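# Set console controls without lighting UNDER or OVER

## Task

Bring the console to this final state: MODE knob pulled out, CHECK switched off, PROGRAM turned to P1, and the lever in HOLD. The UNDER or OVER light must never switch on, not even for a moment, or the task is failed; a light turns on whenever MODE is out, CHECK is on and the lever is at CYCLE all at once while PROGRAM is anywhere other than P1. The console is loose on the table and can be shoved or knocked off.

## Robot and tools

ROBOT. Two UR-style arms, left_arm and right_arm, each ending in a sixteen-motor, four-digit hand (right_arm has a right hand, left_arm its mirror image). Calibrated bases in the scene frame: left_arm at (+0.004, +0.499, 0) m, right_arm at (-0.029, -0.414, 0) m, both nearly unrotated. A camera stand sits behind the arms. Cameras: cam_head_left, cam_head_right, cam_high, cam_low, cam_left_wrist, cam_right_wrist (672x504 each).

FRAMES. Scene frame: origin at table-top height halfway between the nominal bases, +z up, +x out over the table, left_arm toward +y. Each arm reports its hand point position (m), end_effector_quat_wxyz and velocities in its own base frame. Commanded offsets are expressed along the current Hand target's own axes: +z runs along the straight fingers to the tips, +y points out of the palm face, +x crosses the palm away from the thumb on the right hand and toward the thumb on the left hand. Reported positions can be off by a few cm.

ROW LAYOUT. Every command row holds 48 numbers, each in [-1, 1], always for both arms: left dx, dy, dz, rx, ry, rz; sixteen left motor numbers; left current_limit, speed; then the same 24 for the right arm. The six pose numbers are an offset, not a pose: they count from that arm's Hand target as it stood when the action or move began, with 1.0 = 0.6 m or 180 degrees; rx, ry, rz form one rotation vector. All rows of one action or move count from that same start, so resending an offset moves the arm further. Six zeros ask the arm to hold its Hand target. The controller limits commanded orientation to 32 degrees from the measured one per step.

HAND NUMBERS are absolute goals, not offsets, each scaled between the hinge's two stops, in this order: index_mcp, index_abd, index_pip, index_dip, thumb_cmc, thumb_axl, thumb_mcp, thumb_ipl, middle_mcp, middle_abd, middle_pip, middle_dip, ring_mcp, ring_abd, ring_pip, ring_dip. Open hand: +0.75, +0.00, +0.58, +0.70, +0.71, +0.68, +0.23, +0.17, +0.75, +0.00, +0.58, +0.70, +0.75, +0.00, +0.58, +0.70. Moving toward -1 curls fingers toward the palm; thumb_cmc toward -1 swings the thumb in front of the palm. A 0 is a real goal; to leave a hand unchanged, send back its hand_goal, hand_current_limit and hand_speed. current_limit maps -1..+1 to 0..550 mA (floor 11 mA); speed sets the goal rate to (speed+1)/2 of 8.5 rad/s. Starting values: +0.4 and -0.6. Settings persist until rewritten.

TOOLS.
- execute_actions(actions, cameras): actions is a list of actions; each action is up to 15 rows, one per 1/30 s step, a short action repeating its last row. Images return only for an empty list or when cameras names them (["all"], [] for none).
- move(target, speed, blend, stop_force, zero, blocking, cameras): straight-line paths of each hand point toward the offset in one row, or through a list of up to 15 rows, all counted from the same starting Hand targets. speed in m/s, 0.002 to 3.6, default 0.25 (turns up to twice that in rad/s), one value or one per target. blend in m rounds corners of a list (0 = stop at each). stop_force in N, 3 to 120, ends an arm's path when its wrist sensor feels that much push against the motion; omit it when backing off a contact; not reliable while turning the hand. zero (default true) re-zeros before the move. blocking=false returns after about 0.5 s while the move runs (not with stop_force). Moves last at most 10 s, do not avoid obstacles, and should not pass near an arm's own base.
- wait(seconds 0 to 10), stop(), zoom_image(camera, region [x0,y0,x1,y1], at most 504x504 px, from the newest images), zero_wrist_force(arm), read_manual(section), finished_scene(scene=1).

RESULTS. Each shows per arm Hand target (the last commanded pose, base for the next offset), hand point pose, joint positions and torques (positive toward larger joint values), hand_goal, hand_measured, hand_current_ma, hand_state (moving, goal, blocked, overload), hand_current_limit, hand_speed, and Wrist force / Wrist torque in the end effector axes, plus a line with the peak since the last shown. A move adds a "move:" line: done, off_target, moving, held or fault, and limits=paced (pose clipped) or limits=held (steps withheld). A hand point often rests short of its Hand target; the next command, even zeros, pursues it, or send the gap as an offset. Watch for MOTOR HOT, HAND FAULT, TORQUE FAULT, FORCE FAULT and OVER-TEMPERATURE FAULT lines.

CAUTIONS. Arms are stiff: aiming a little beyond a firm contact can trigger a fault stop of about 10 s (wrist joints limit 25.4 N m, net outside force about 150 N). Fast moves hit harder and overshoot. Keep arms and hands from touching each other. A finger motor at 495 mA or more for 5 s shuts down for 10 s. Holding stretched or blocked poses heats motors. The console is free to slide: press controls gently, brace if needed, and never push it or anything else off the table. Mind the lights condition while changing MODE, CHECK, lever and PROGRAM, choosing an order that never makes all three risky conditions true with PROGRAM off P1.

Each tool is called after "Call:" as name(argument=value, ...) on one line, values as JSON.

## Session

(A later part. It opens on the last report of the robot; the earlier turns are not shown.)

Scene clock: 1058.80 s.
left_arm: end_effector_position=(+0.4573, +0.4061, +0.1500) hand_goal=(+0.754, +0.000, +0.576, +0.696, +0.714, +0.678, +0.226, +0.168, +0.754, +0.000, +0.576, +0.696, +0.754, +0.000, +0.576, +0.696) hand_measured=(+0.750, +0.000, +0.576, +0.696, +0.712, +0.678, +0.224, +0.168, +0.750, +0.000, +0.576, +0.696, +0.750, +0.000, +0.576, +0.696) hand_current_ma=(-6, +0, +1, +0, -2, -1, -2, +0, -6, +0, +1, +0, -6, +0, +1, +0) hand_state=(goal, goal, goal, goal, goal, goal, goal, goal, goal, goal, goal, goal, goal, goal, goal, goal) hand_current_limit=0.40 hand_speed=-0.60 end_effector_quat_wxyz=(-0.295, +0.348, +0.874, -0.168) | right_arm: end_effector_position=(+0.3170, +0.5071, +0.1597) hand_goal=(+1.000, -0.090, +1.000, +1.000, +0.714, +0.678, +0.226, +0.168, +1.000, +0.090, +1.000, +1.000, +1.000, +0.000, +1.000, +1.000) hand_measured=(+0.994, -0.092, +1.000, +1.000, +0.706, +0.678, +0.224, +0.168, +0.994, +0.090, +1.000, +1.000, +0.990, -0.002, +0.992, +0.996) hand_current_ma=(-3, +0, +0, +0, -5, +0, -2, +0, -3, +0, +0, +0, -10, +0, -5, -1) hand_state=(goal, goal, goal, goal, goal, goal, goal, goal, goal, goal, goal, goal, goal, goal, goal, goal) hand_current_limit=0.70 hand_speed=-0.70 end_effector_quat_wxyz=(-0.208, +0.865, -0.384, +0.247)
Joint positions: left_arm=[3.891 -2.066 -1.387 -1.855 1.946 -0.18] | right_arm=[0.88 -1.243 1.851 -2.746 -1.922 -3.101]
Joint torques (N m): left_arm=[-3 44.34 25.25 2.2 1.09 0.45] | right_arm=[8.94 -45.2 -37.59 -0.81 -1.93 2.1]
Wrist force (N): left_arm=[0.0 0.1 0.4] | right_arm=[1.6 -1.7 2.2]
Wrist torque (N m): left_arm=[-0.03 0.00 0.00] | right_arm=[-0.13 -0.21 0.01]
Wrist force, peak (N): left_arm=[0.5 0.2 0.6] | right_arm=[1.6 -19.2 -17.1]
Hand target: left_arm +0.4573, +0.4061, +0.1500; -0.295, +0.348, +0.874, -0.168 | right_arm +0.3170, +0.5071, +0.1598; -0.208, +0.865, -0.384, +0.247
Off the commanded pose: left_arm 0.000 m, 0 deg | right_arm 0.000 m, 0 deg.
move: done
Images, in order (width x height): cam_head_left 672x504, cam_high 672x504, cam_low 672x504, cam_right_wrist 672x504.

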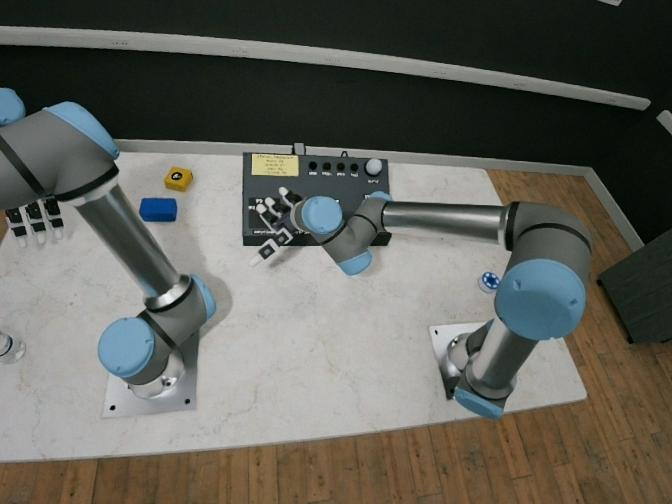

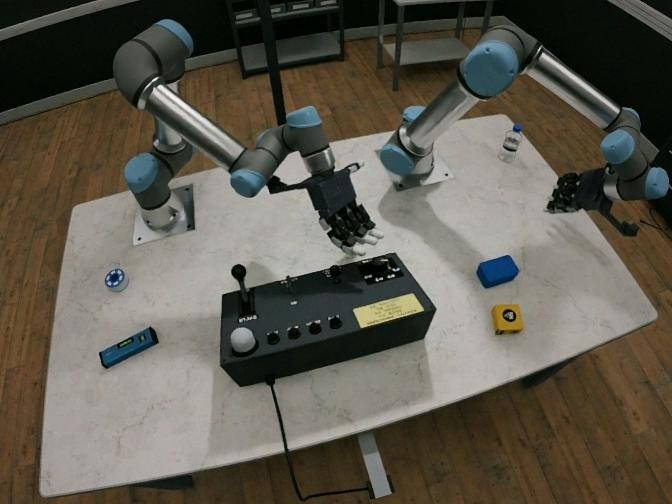

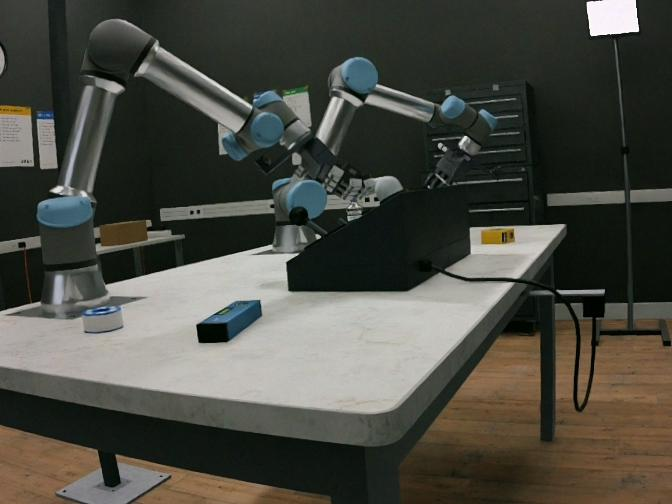

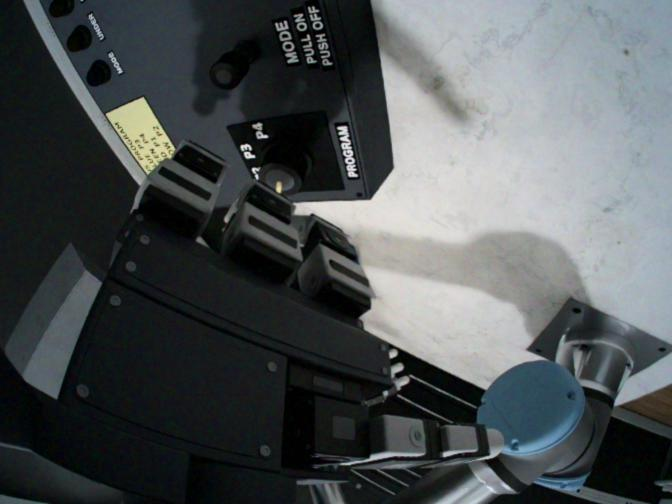

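Call:
move(target=[0,0,0,0,0,0,0.754,0,0.576,0.696,0.714,0.678,0.226,0.168,0.754,0,0.576,0.696,0.754,0,0.576,0.696,0.4,-0.6,0.1653,-0.0018,0.0303,0.1943,-0.0153,-0.0237,1,0.15,-0.422,0.696,0.714,0.678,0.226,0.168,1,-0.15,-0.422,0.696,1,-0.1,1,1,0.7,-0.75], speed=0.15, cameras=["cam_head_left", "cam_high", "cam_right_wrist", "cam_low"])

Call:
zoom_image(camera="cam_high", region=[270, 210, 430, 320])

Call:
zoom_image(camera="cam_right_wrist", region=[100, 20, 450, 250])

Call:
zoom_image(camera="cam_head_left", region=[232, 140, 402, 255])

Scene clock: 1129.30 s.
left_arm: end_effector_position=(+0.4573, +0.4061, +0.1500) hand_goal=(+0.754, +0.000, +0.576, +0.696, +0.714, +0.678, +0.226, +0.168, +0.754, +0.000, +0.576, +0.696, +0.754, +0.000, +0.576, +0.696) hand_measured=(+0.750, +0.000, +0.576, +0.696, +0.712, +0.678, +0.224, +0.168, +0.750, +0.000, +0.576, +0.696, +0.750, +0.000, +0.576, +0.696) hand_current_ma=(-6, +0, +1, +0, -2, -1, -2, +0, -6, +0, +1, +0, -6, +0, +1, +0) hand_state=(goal, goal, goal, goal, goal, goal, goal, goal, goal, goal, goal, goal, goal, goal, goal, goal) hand_current_limit=0.40 hand_speed=-0.60 end_effector_quat_wxyz=(-0.295, +0.348, +0.874, -0.168) | right_arm: end_effector_position=(+0.3861, +0.4348, +0.1725) hand_goal=(+1.000, +0.150, -0.422, +0.696, +0.714, +0.678, +0.226, +0.168, +1.000, -0.150, -0.422, +0.696, +1.000, -0.100, +1.000, +1.000) hand_measured=(+0.994, +0.148, -0.420, +0.698, +0.706, +0.678, +0.224, +0.168, +0.994, -0.146, -0.420, +0.698, +0.990, -0.094, +0.994, +0.998) hand_current_ma=(-4, -1, +1, +1, -5, +0, -2, +0, -4, +2, +0, +1, -10, +3, -4, -1) hand_state=(goal, goal, goal, goal, goal, goal, goal, goal, goal, goal, goal, goal, goal, goal, goal, goal) hand_current_limit=0.70 hand_speed=-0.75 end_effector_quat_wxyz=(-0.458, +0.782, -0.255, +0.338)
Joint positions: left_arm=[3.891 -2.066 -1.387 -1.855 1.946 -0.18] | right_arm=[0.624 -1.263 2.239 -3.757 -1.574 -3.461]
Joint torques (N m): left_arm=[-3.79 44.49 27.05 2.22 0.95 0.5] | right_arm=[-9.73 -20.99 -2.25 -4.9 1.15 -2.31]
Wrist force (N): left_arm=[0.3 0.2 0.6] | right_arm=[1.0 -3.1 4.2]
Wrist torque (N m): left_arm=[-0.04 -0.03 0.03] | right_arm=[-0.19 -0.21 0.07]
Wrist force, peak (N): left_arm=[0.0 0.4 0.7] | right_arm=[0.8 -3.0 4.5]
Hand target: left_arm +0.4573, +0.4061, +0.1500; -0.295, +0.348, +0.874, -0.168 | right_arm +0.3861, +0.4348, +0.1725; -0.458, +0.782, -0.255, +0.338
Off the commanded pose: left_arm 0.000 m, 0 deg | right_arm 0.000 m, 0 deg.
move: done
Images, in order (width x height): cam_head_left 672x504, cam_high 672x504, cam_low 672x504, cam_right_wrist 672x504.

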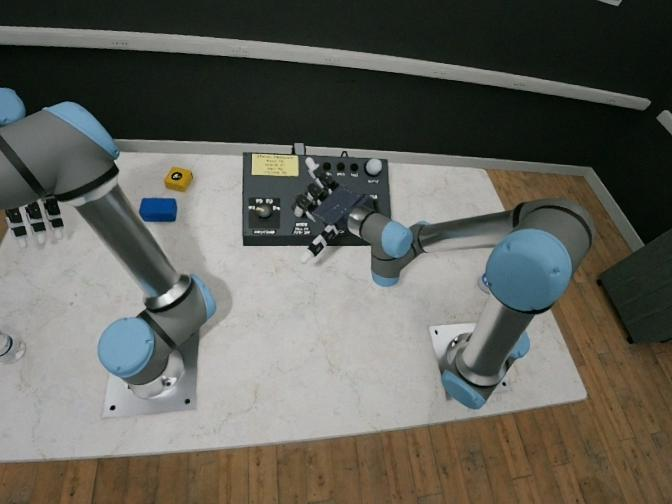

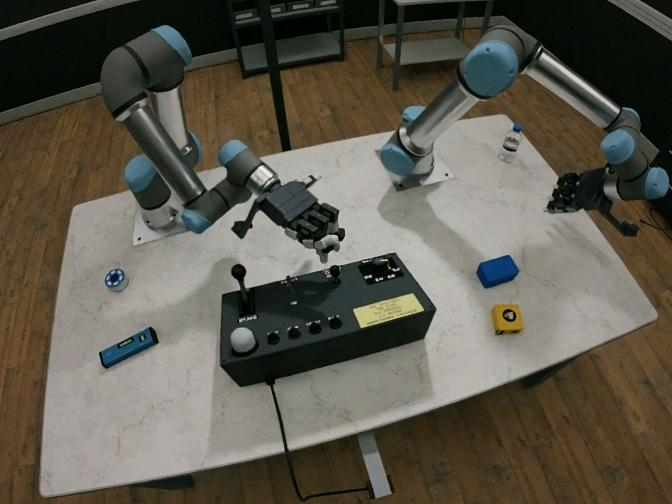

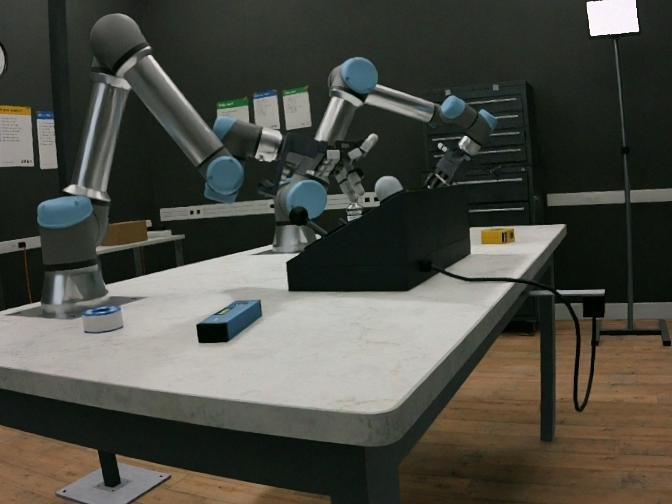

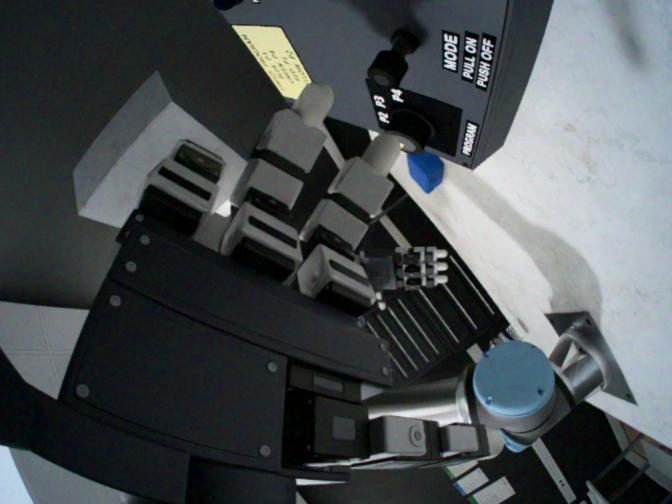

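Scaled by 3.150 from the camera's 672x504 image, which has a finer 960x720 frame.

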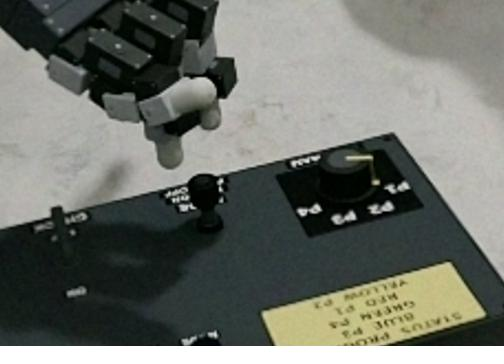

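Scaled by 1.440 from the camera's 672x504 image, which has a finer 960x720 frame.

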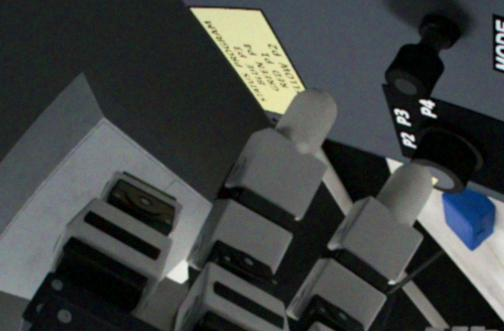

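Scaled by 2.965 from the camera's 672x504 image, which has a finer 960x720 frame.

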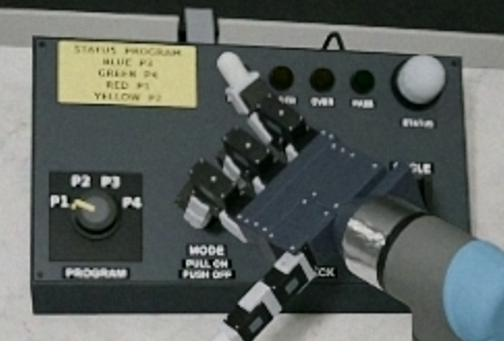

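Call:
move(target=[0,0,0,0,0,0,0.754,0,0.576,0.696,0.714,0.678,0.226,0.168,0.754,0,0.576,0.696,0.754,0,0.576,0.696,0.4,-0.6,0.0033,0.068,0.0563,0,0,0,1,0.15,-0.422,0.696,0.714,0.678,0.226,0.168,1,-0.15,-0.422,0.696,1,-0.1,1,1,0.7,-0.75], speed=0.05, stop_force=6, cameras=["cam_head_left", "cam_high", "cam_right_wrist", "cam_low"])

Call:
zoom_image(camera="cam_high", region=[290, 220, 390, 310])

Call:
zoom_image(camera="cam_right_wrist", region=[200, 20, 480, 220])

Call:
zoom_image(camera="cam_head_left", region=[270, 140, 370, 255])

Call:
zoom_image(camera="cam_low", region=[280, 130, 420, 270])

Scene clock: 1175.97 s.
left_arm: end_effector_position=(+0.4573, +0.4061, +0.1500) hand_goal=(+0.754, +0.000, +0.576, +0.696, +0.714, +0.678, +0.226, +0.168, +0.754, +0.000, +0.576, +0.696, +0.754, +0.000, +0.576, +0.696) hand_measured=(+0.750, +0.000, +0.576, +0.696, +0.712, +0.678, +0.224, +0.168, +0.750, +0.000, +0.576, +0.696, +0.750, +0.000, +0.576, +0.696) hand_current_ma=(-6, +0, +1, +0, -2, -1, -2, +0, -6, +0, +1, +0, -6, +0, +1, +0) hand_state=(goal, goal, goal, goal, goal, goal, goal, goal, goal, goal, goal, goal, goal, goal, goal, goal) hand_current_limit=0.40 hand_speed=-0.60 end_effector_quat_wxyz=(-0.295, +0.348, +0.874, -0.168) | right_arm: end_effector_position=(+0.4095, +0.4334, +0.1250) hand_goal=(+1.000, +0.150, -0.422, +0.696, +0.714, +0.678, +0.226, +0.168, +1.000, -0.150, -0.422, +0.696, +1.000, -0.100, +1.000, +1.000) hand_measured=(+0.994, +0.148, -0.420, +0.698, +0.706, +0.678, +0.224, +0.168, +0.994, -0.146, -0.420, +0.698, +0.990, -0.094, +0.994, +0.998) hand_current_ma=(-4, -1, +1, +1, -5, +0, -2, +0, -4, +2, +0, +1, -10, +3, -4, -1) hand_state=(goal, goal, goal, goal, goal, goal, goal, goal, goal, goal, goal, goal, goal, goal, goal, goal) hand_current_limit=0.70 hand_speed=-0.75 end_effector_quat_wxyz=(-0.458, +0.782, -0.255, +0.338)
Joint positions: left_arm=[3.891 -2.066 -1.387 -1.855 1.946 -0.18] | right_arm=[0.587 -1.12 2.224 -3.884 -1.539 -3.474]
Joint torques (N m): left_arm=[-4.45 44.73 27.02 2.36 1.18 0.38] | right_arm=[-10.6 -23.47 -28.27 -4.57 1.13 -2.15]
Wrist force (N): left_arm=[0.0 0.3 0.5] | right_arm=[0.6 -3.2 4.1]
Wrist torque (N m): left_arm=[-0.01 0.02 -0.01] | right_arm=[-0.17 -0.15 0.00]
Wrist force, peak (N): left_arm=[-0.2 0.4 0.8] | right_arm=[1.1 -3.2 4.3]
Hand target: left_arm +0.4573, +0.4061, +0.1500; -0.295, +0.348, +0.874, -0.168 | right_arm +0.4095, +0.4334, +0.1250; -0.458, +0.782, -0.255, +0.338
Off the commanded pose: left_arm 0.000 m, 0 deg | right_arm 0.000 m, 0 deg.
move: done
Images, in order (width x height): cam_head_left 672x504, cam_high 672x504, cam_low 672x504, cam_right_wrist 672x504.

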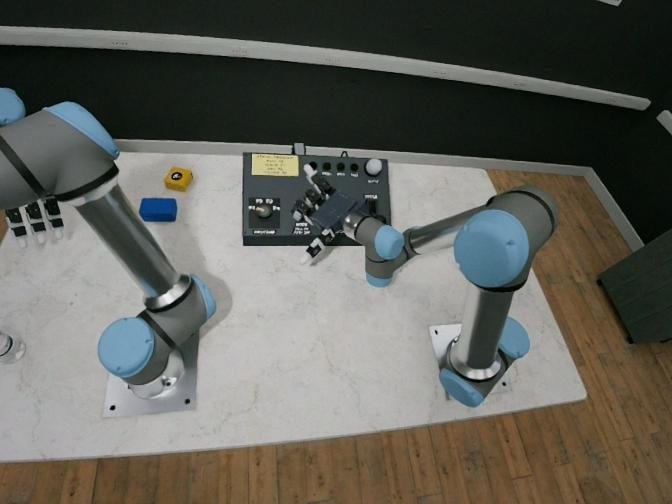

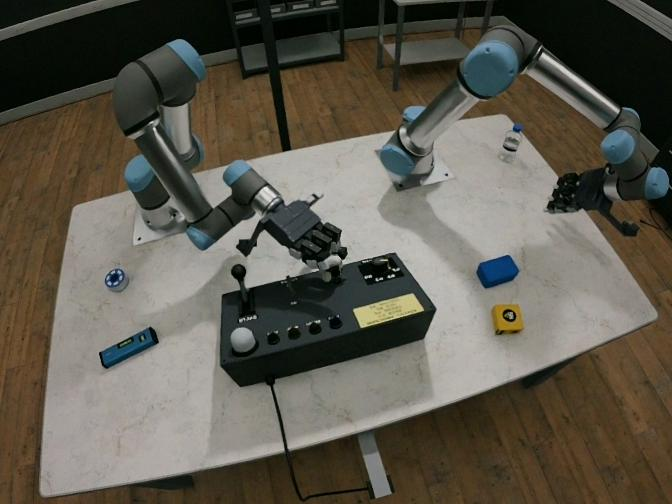

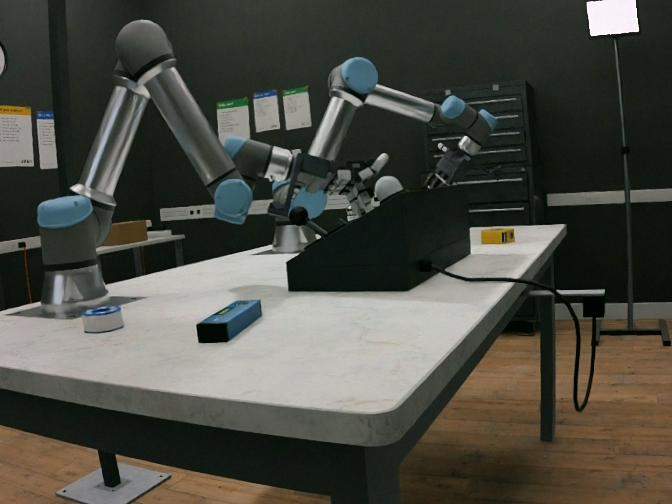

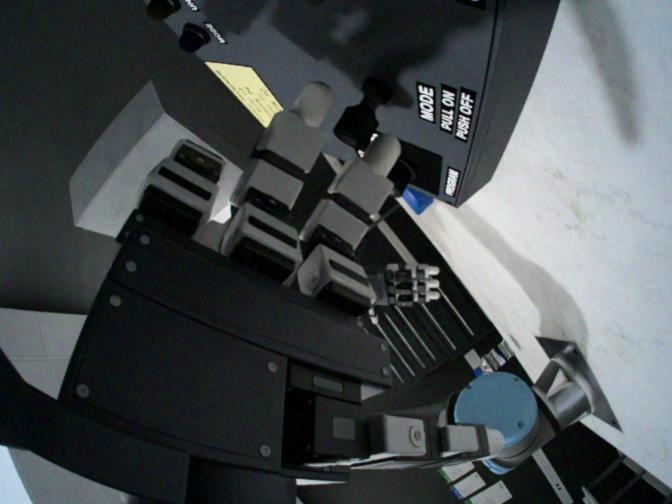

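Scaled by 5.040 from the camera's 672x504 image, which has a finer 960x720 frame.

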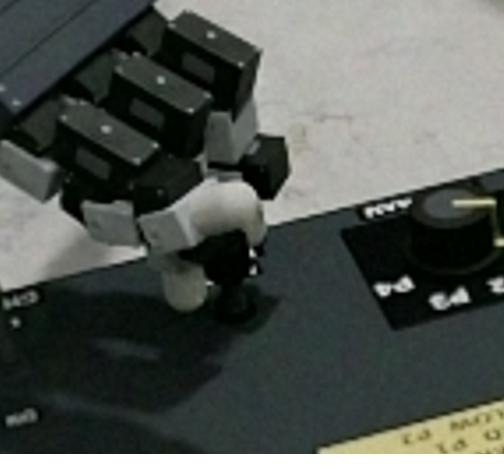

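Scaled by 1.800 from the camera's 672x504 image, which has a finer 960x720 frame.

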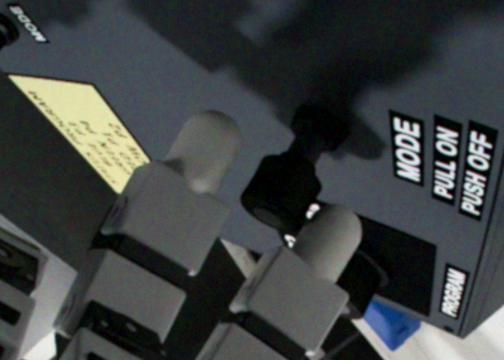

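Scaled by 4.383 from the camera's 672x504 image, which has a finer 960x720 frame.

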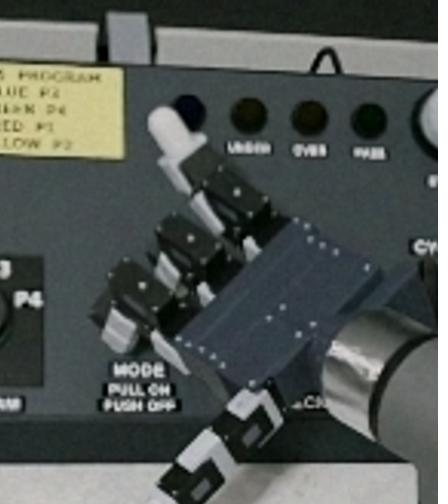

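Scaled by 3.600 from the camera's 672x504 image, which has a finer 960x720 frame.

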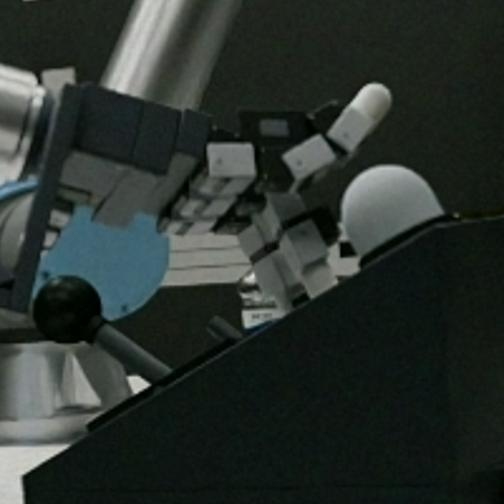

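Call:
move(target=[0,0,0,0,0,0,0.754,0,0.576,0.696,0.714,0.678,0.226,0.168,0.754,0,0.576,0.696,0.754,0,0.576,0.696,0.4,-0.6,0,0,0,0,0,0,1,-0.25,-0.422,0.696,0.714,0.678,0.226,0.168,1,0.25,-0.422,0.696,1,-0.1,1,1,0.7,-0.85], cameras=["cam_high", "cam_right_wrist"])

Call:
zoom_image(camera="cam_high", region=[290, 220, 390, 310])

Call:
zoom_image(camera="cam_right_wrist", region=[200, 20, 480, 220])

Scene clock: 1211.00 s.
left_arm: end_effector_position=(+0.4573, +0.4061, +0.1500) hand_goal=(+0.754, +0.000, +0.576, +0.696, +0.714, +0.678, +0.226, +0.168, +0.754, +0.000, +0.576, +0.696, +0.754, +0.000, +0.576, +0.696) hand_measured=(+0.750, +0.000, +0.576, +0.696, +0.712, +0.678, +0.224, +0.168, +0.750, +0.000, +0.576, +0.696, +0.750, +0.000, +0.576, +0.696) hand_current_ma=(-6, +0, +1, +0, -2, -1, -2, +0, -6, +0, +1, +0, -6, +0, +1, +0) hand_state=(goal, goal, goal, goal, goal, goal, goal, goal, goal, goal, goal, goal, goal, goal, goal, goal) hand_current_limit=0.40 hand_speed=-0.60 end_effector_quat_wxyz=(-0.295, +0.348, +0.874, -0.168) | right_arm: end_effector_position=(+0.4095, +0.4334, +0.1249) hand_goal=(+1.000, -0.250, -0.422, +0.696, +0.714, +0.678, +0.226, +0.168, +1.000, +0.250, -0.422, +0.696, +1.000, -0.100, +1.000, +1.000) hand_measured=(+0.994, +0.070, -0.416, +0.698, +0.706, +0.678, +0.224, +0.168, +0.994, +0.118, -0.420, +0.698, +0.990, -0.094, +0.994, +0.998) hand_current_ma=(-5, +468, +4, +1, -5, +0, -2, +0, -3, -325, +1, +1, -10, +3, -4, -1) hand_state=(goal, blocked, goal, goal, goal, goal, goal, goal, goal, blocked, goal, goal, goal, goal, goal, goal) hand_current_limit=0.70 hand_speed=-0.85 end_effector_quat_wxyz=(-0.458, +0.782, -0.255, +0.338)
Joint positions: left_arm=[3.891 -2.066 -1.387 -1.855 1.946 -0.18] | right_arm=[0.587 -1.12 2.224 -3.884 -1.539 -3.474]
Joint torques (N m): left_arm=[-3.37 44.86 26.14 2.4 0.97 0.47] | right_arm=[-9.31 -29.06 -27.94 -4.73 -2.15 -2.15]
Wrist force (N): left_arm=[0.1 -0.1 0.3] | right_arm=[-3.8 -2.5 5.9]
Wrist torque (N m): left_arm=[-0.04 -0.01 0.01] | right_arm=[-0.22 -0.49 -0.21]
Wrist force, peak (N): left_arm=[0.1 0.3 0.7] | right_arm=[-10.2 -2.7 4.4]
Hand target: left_arm +0.4573, +0.4061, +0.1500; -0.295, +0.348, +0.874, -0.168 | right_arm +0.4095, +0.4334, +0.1250; -0.458, +0.782, -0.255, +0.338
Off the commanded pose: left_arm 0.000 m, 0 deg | right_arm 0.000 m, 0 deg.
move: done
Images, in order (width x height): cam_high 672x504, cam_right_wrist 672x504.

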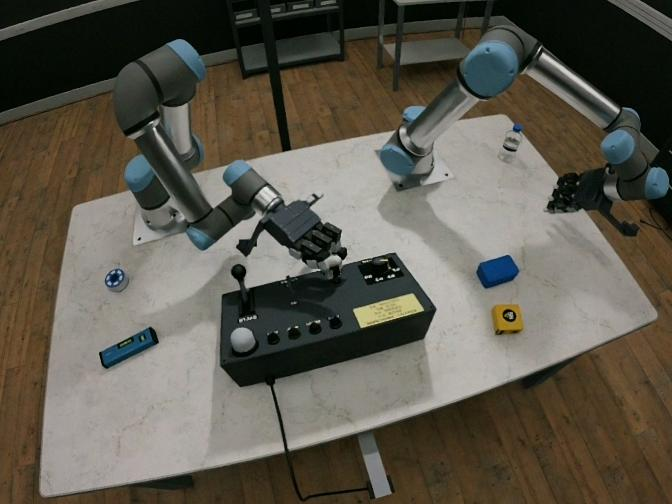

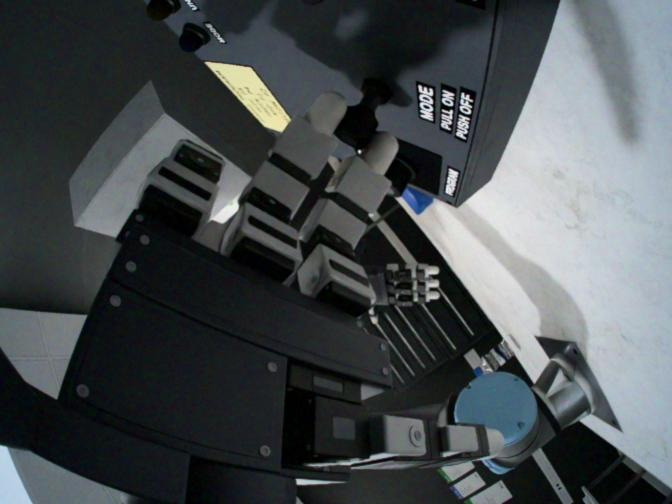

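Scaled by 5.040 from the camera's 672x504 image, which has a finer 960x720 frame.

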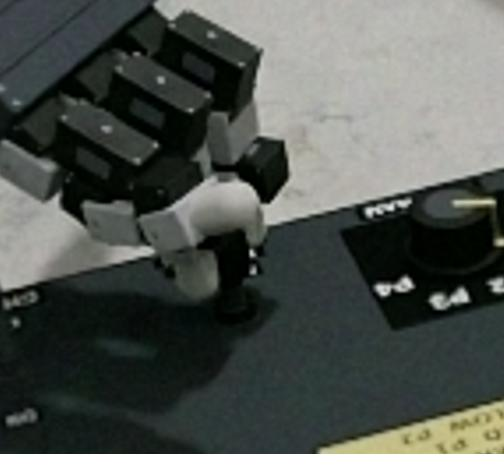

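Scaled by 1.800 from the camera's 672x504 image, which has a finer 960x720 frame.

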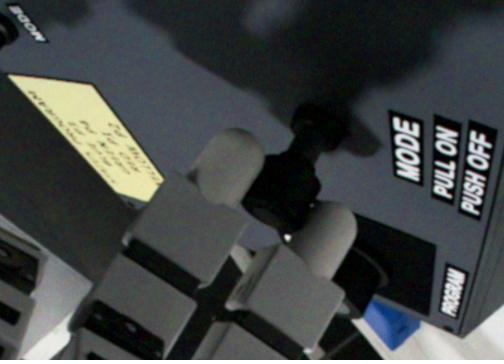

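Call:
move(target=[[0,0,0,0,0,0,0.754,0,0.576,0.696,0.714,0.678,0.226,0.168,0.754,0,0.576,0.696,0.754,0,0.576,0.696,0.4,-0.6,-0.0045,0,0,0,0,0,1,-0.3,-0.422,0.696,0.714,0.678,0.226,0.168,1,0.4,-0.422,0.696,1,-0.1,1,1,0.7,-0.85],[0,0,0,0,0,0,0.754,0,0.576,0.696,0.714,0.678,0.226,0.168,0.754,0,0.576,0.696,0.754,0,0.576,0.696,0.4,-0.6,-0.0045,-0.0321,-0.0265,0,0,0,1,-0.3,-0.422,0.696,0.714,0.678,0.226,0.168,1,0.4,-0.422,0.696,1,-0.1,1,1,0.7,-0.85]], speed=0.04, cameras=["cam_high", "cam_right_wrist", "cam_head_left", "cam_low"])

Call:
zoom_image(camera="cam_high", region=[290, 220, 390, 310])

Call:
zoom_image(camera="cam_right_wrist", region=[200, 20, 480, 220])

Call:
zoom_image(camera="cam_head_left", region=[232, 140, 402, 255])

Scene clock: 1229.63 s.
left_arm: end_effector_position=(+0.4573, +0.4061, +0.1500) hand_goal=(+0.754, +0.000, +0.576, +0.696, +0.714, +0.678, +0.226, +0.168, +0.754, +0.000, +0.576, +0.696, +0.754, +0.000, +0.576, +0.696) hand_measured=(+0.750, +0.000, +0.576, +0.696, +0.712, +0.678, +0.224, +0.168, +0.750, +0.000, +0.576, +0.696, +0.750, +0.000, +0.576, +0.696) hand_current_ma=(-6, +0, +1, +0, -2, -1, -2, +0, -6, +0, +1, +0, -6, +0, +1, +0) hand_state=(goal, goal, goal, goal, goal, goal, goal, goal, goal, goal, goal, goal, goal, goal, goal, goal) hand_current_limit=0.40 hand_speed=-0.60 end_effector_quat_wxyz=(-0.295, +0.348, +0.874, -0.168) | right_arm: end_effector_position=(+0.3974, +0.4354, +0.1469) hand_goal=(+1.000, -0.300, -0.422, +0.696, +0.714, +0.678, +0.226, +0.168, +1.000, +0.400, -0.422, +0.696, +1.000, -0.100, +1.000, +1.000) hand_measured=(+0.966, +0.006, -0.414, +0.702, +0.706, +0.678, +0.224, +0.168, +0.964, +0.122, -0.438, +0.688, +0.990, -0.094, +0.994, +0.998) hand_current_ma=(-57, +467, +5, +3, -5, +0, -2, +0, -62, -467, -17, -6, -10, +3, -4, -1) hand_state=(blocked, blocked, goal, goal, goal, goal, goal, goal, blocked, blocked, goal, goal, goal, goal, goal, goal) hand_current_limit=0.70 hand_speed=-0.85 end_effector_quat_wxyz=(-0.458, +0.782, -0.255, +0.338)
Joint positions: left_arm=[3.891 -2.066 -1.387 -1.855 1.946 -0.18] | right_arm=[0.608 -1.186 2.233 -3.828 -1.559 -3.466]
Joint torques (N m): left_arm=[-3.58 45.65 26.62 2.27 0.76 0.43] | right_arm=[10.98 -44.19 -4.11 -1.91 -0.67 2.34]
Wrist force (N): left_arm=[0.2 0.1 0.4] | right_arm=[1.2 4.2 8.6]
Wrist torque (N m): left_arm=[-0.02 -0.01 0.02] | right_arm=[-0.61 -0.15 -0.10]
Wrist force, peak (N): left_arm=[0.1 0.1 0.8] | right_arm=[9.0 6.8 16.6]
Hand target: left_arm +0.4573, +0.4061, +0.1500; -0.295, +0.348, +0.874, -0.168 | right_arm +0.3974, +0.4354, +0.1469; -0.458, +0.782, -0.255, +0.338
Off the commanded pose: left_arm 0.000 m, 0 deg | right_arm 0.000 m, 0 deg.
move: done
Images, in order (width x height): cam_head_left 672x504, cam_high 672x504, cam_low 672x504, cam_right_wrist 672x504.

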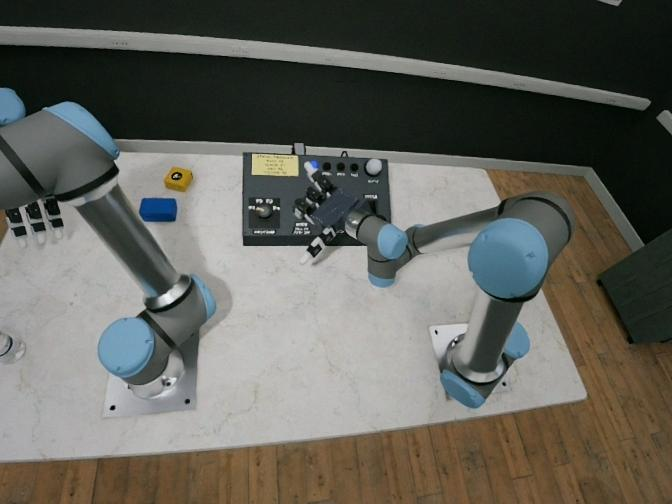

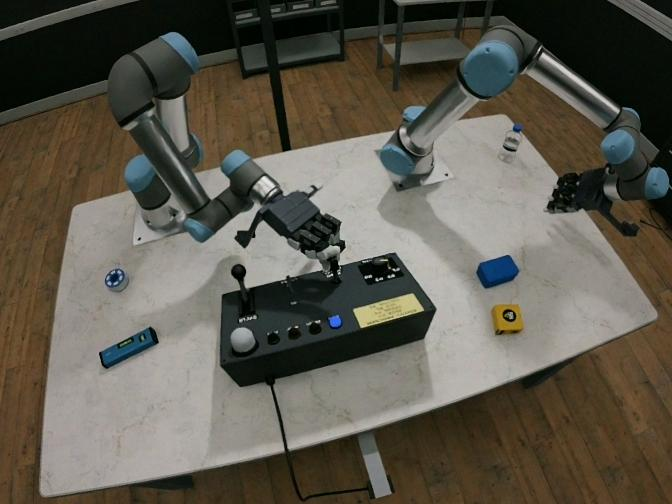

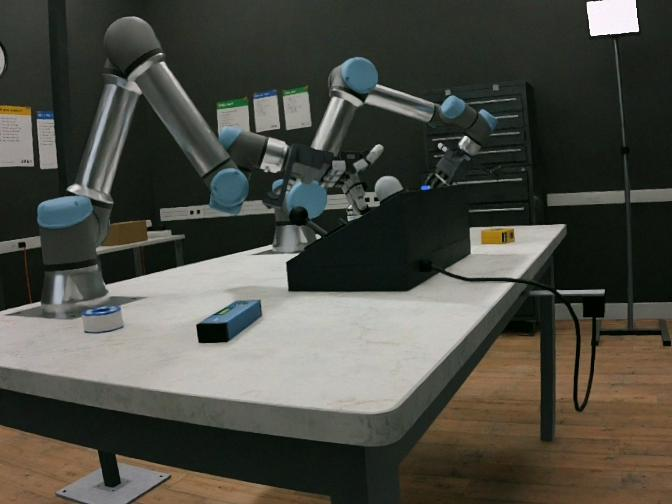

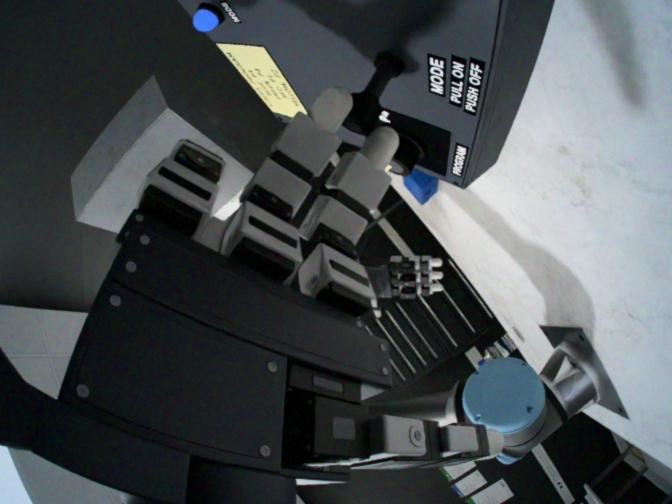

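Scaled by 5.040 from the camera's 672x504 image, which has a finer 960x720 frame.

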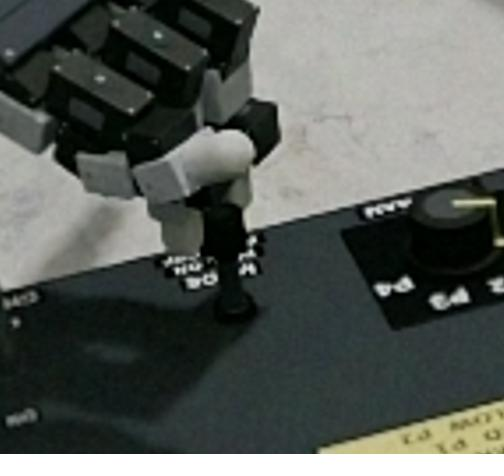

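Scaled by 1.800 from the camera's 672x504 image, which has a finer 960x720 frame.

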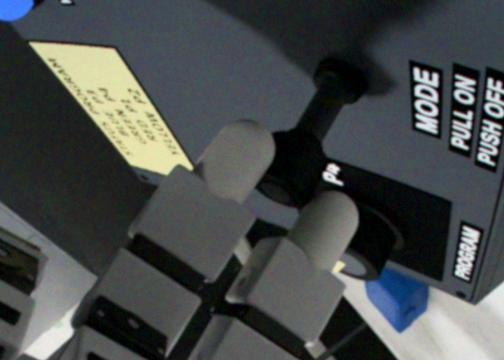

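Scaled by 2.965 from the camera's 672x504 image, which has a finer 960x720 frame.

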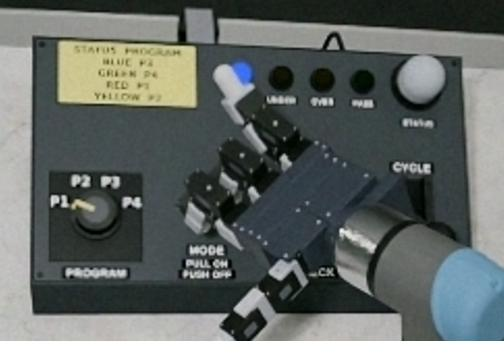

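Call:
move(target=[[0,0,0,0,0,0,0.754,0,0.576,0.696,0.714,0.678,0.226,0.168,0.754,0,0.576,0.696,0.754,0,0.576,0.696,0.4,-0.6,0,0,0,0,0,0,1,0.15,-0.422,0.696,0.714,0.678,0.226,0.168,1,-0.15,-0.422,0.696,1,-0.1,1,1,0.7,-0.85],[0,0,0,0,0,0,0.754,0,0.576,0.696,0.714,0.678,0.226,0.168,0.754,0,0.576,0.696,0.754,0,0.576,0.696,0.4,-0.6,0,-0.128,-0.106,0,0,0,1,0.15,-0.422,0.696,0.714,0.678,0.226,0.168,1,-0.15,-0.422,0.696,1,-0.1,1,1,0.7,-0.85]], speed=0.1, cameras=["cam_high", "cam_right_wrist", "cam_head_left", "cam_head_right", "cam_low"])

Call:
zoom_image(camera="cam_high", region=[220, 220, 430, 370])

Call:
zoom_image(camera="cam_head_left", region=[232, 140, 402, 255])

Call:
zoom_image(camera="cam_low", region=[280, 170, 420, 300])

Scene clock: 1240.23 s.
left_arm: end_effector_position=(+0.4573, +0.4061, +0.1500) hand_goal=(+0.754, +0.000, +0.576, +0.696, +0.714, +0.678, +0.226, +0.168, +0.754, +0.000, +0.576, +0.696, +0.754, +0.000, +0.576, +0.696) hand_measured=(+0.750, +0.000, +0.576, +0.696, +0.712, +0.678, +0.224, +0.168, +0.750, +0.000, +0.576, +0.696, +0.750, +0.000, +0.576, +0.696) hand_current_ma=(-6, +0, +1, +0, -2, -1, -2, +0, -6, +0, +1, +0, -6, +0, +1, +0) hand_state=(goal, goal, goal, goal, goal, goal, goal, goal, goal, goal, goal, goal, goal, goal, goal, goal) hand_current_limit=0.40 hand_speed=-0.60 end_effector_quat_wxyz=(-0.295, +0.348, +0.874, -0.168) | right_arm: end_effector_position=(+0.3558, +0.4354, +0.2375) hand_goal=(+1.000, +0.150, -0.422, +0.696, +0.714, +0.678, +0.226, +0.168, +1.000, -0.150, -0.422, +0.696, +1.000, -0.100, +1.000, +1.000) hand_measured=(+0.984, +0.148, -0.422, +0.698, +0.706, +0.678, +0.224, +0.168, +0.984, -0.146, -0.426, +0.692, +0.990, -0.094, +0.994, +0.998) hand_current_ma=(-18, -1, +0, +1, -5, +0, -2, +0, -19, +2, -2, -1, -10, +3, -4, -1) hand_state=(goal, goal, goal, goal, goal, goal, goal, goal, goal, goal, goal, goal, goal, goal, goal, goal) hand_current_limit=0.70 hand_speed=-0.85 end_effector_quat_wxyz=(-0.458, +0.782, -0.255, +0.338)
Joint positions: left_arm=[3.891 -2.066 -1.387 -1.855 1.946 -0.18] | right_arm=[0.674 -1.445 2.228 -3.563 -1.621 -3.443]
Joint torques (N m): left_arm=[-3.95 44.17 26.25 2.4 1.16 0.77] | right_arm=[9.65 -31.76 -34.1 -0.06 -1.3 2.22]
Wrist force (N): left_arm=[-0.1 0.0 0.5] | right_arm=[0.8 -2.8 4.2]
Wrist torque (N m): left_arm=[-0.05 0.03 0.00] | right_arm=[-0.17 -0.22 -0.09]
Wrist force, peak (N): left_arm=[0.1 0.3 0.8] | right_arm=[1.3 4.3 8.8]
Hand target: left_arm +0.4573, +0.4061, +0.1500; -0.295, +0.348, +0.874, -0.168 | right_arm +0.3558, +0.4354, +0.2375; -0.458, +0.782, -0.255, +0.338
Off the commanded pose: left_arm 0.000 m, 0 deg | right_arm 0.000 m, 0 deg.
move: done
Images, in order (width x height): cam_head_left 672x504, cam_head_right 672x504, cam_high 672x504, cam_low 672x504, cam_right_wrist 672x504.

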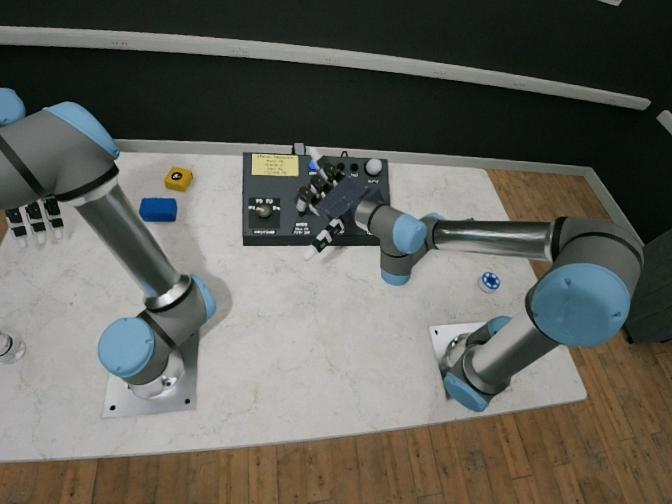

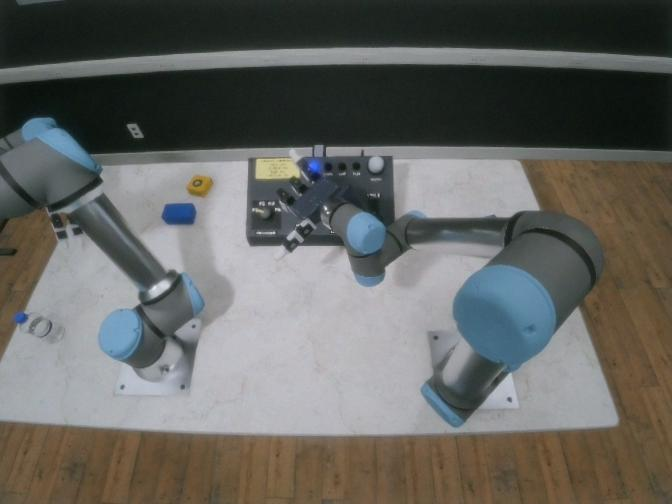

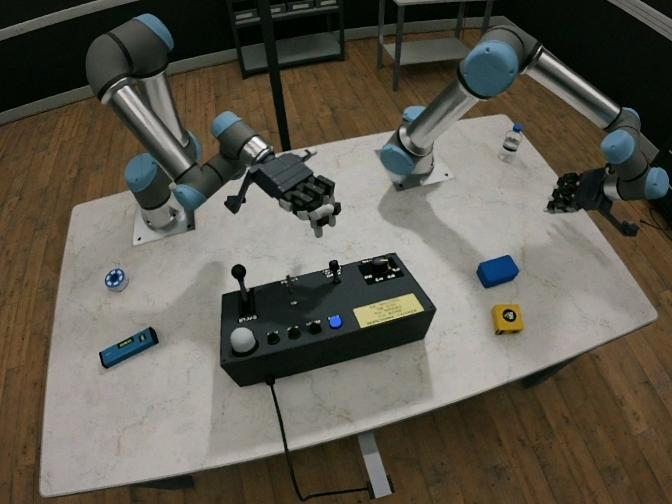

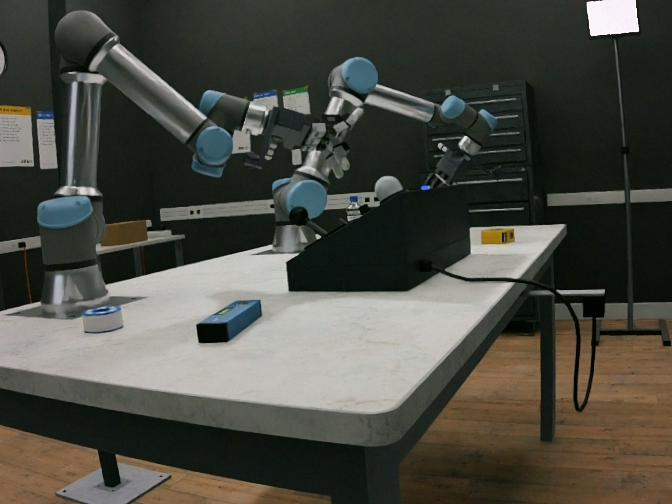

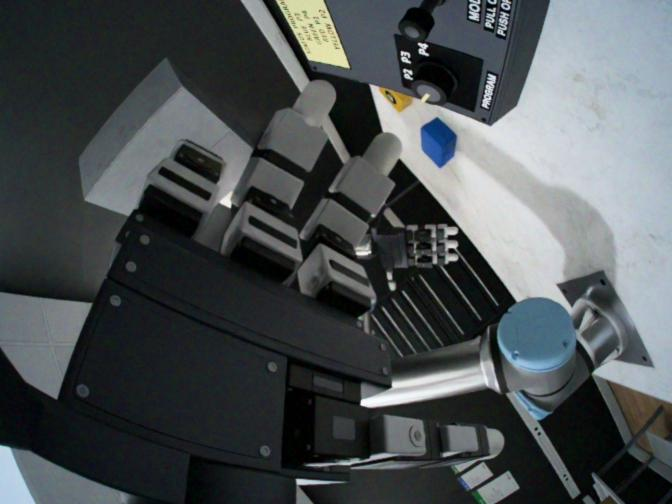

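Scaled by 2.400 from the camera's 672x504 image, which has a finer 960x720 frame.

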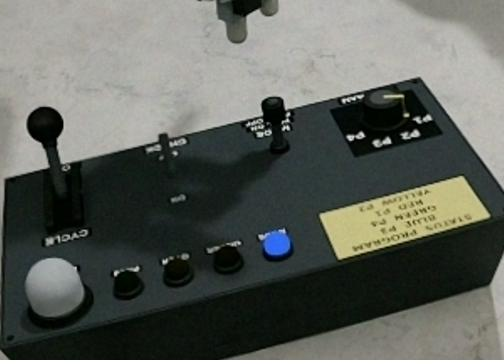

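Scaled by 2.965 from the camera's 672x504 image, which has a finer 960x720 frame.

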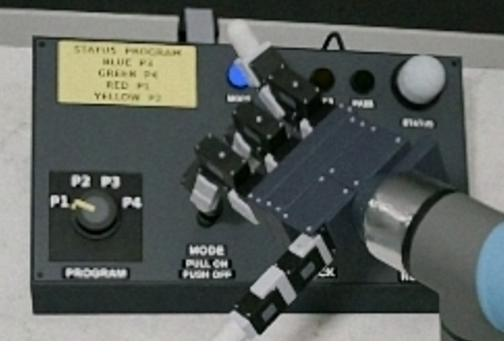

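Scaled by 3.600 from the camera's 672x504 image, which has a finer 960x720 frame.

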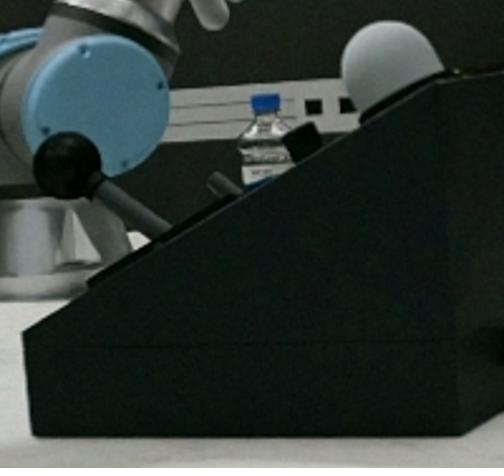

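Call:
zoom_image(camera="cam_head_left", region=[242, 190, 292, 240])

Call:
zoom_image(camera="cam_high", region=[225, 255, 315, 350])

Call:
zoom_image(camera="cam_head_right", region=[242, 150, 400, 250])

Scaled by 10.080 from the camera's 672x504 image, which has a finer 960x720 frame.

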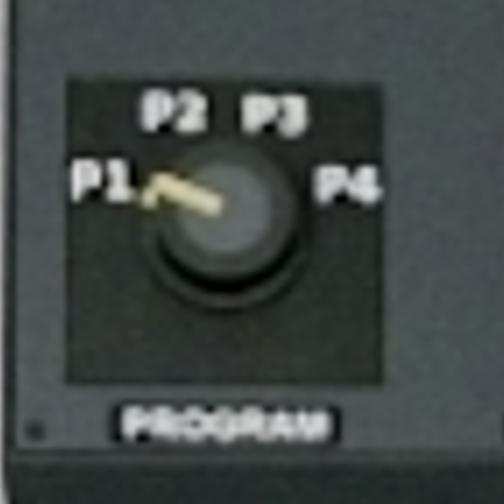

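Scaled by 5.305 from the camera's 672x504 image, which has a finer 960x720 frame.

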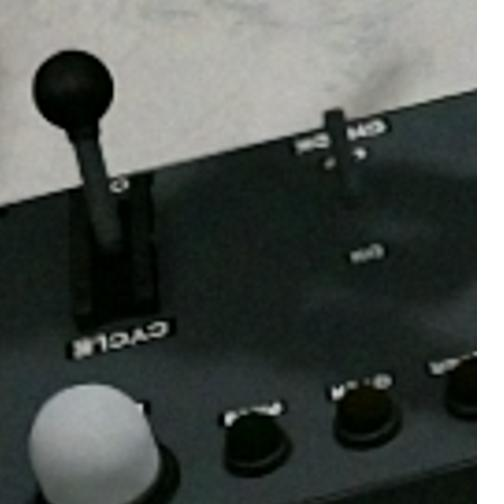

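Scaled by 3.190 from the camera's 672x504 image, which has a finer 960x720 frame.

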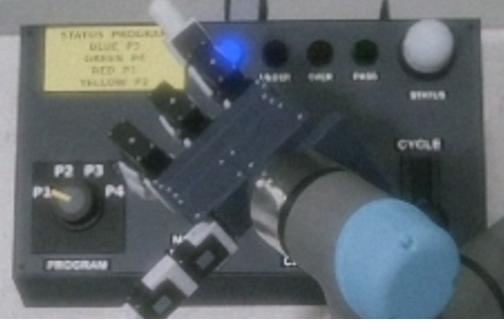

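Call:
finished_scene(scene=1)

The scene is finished: the task was done.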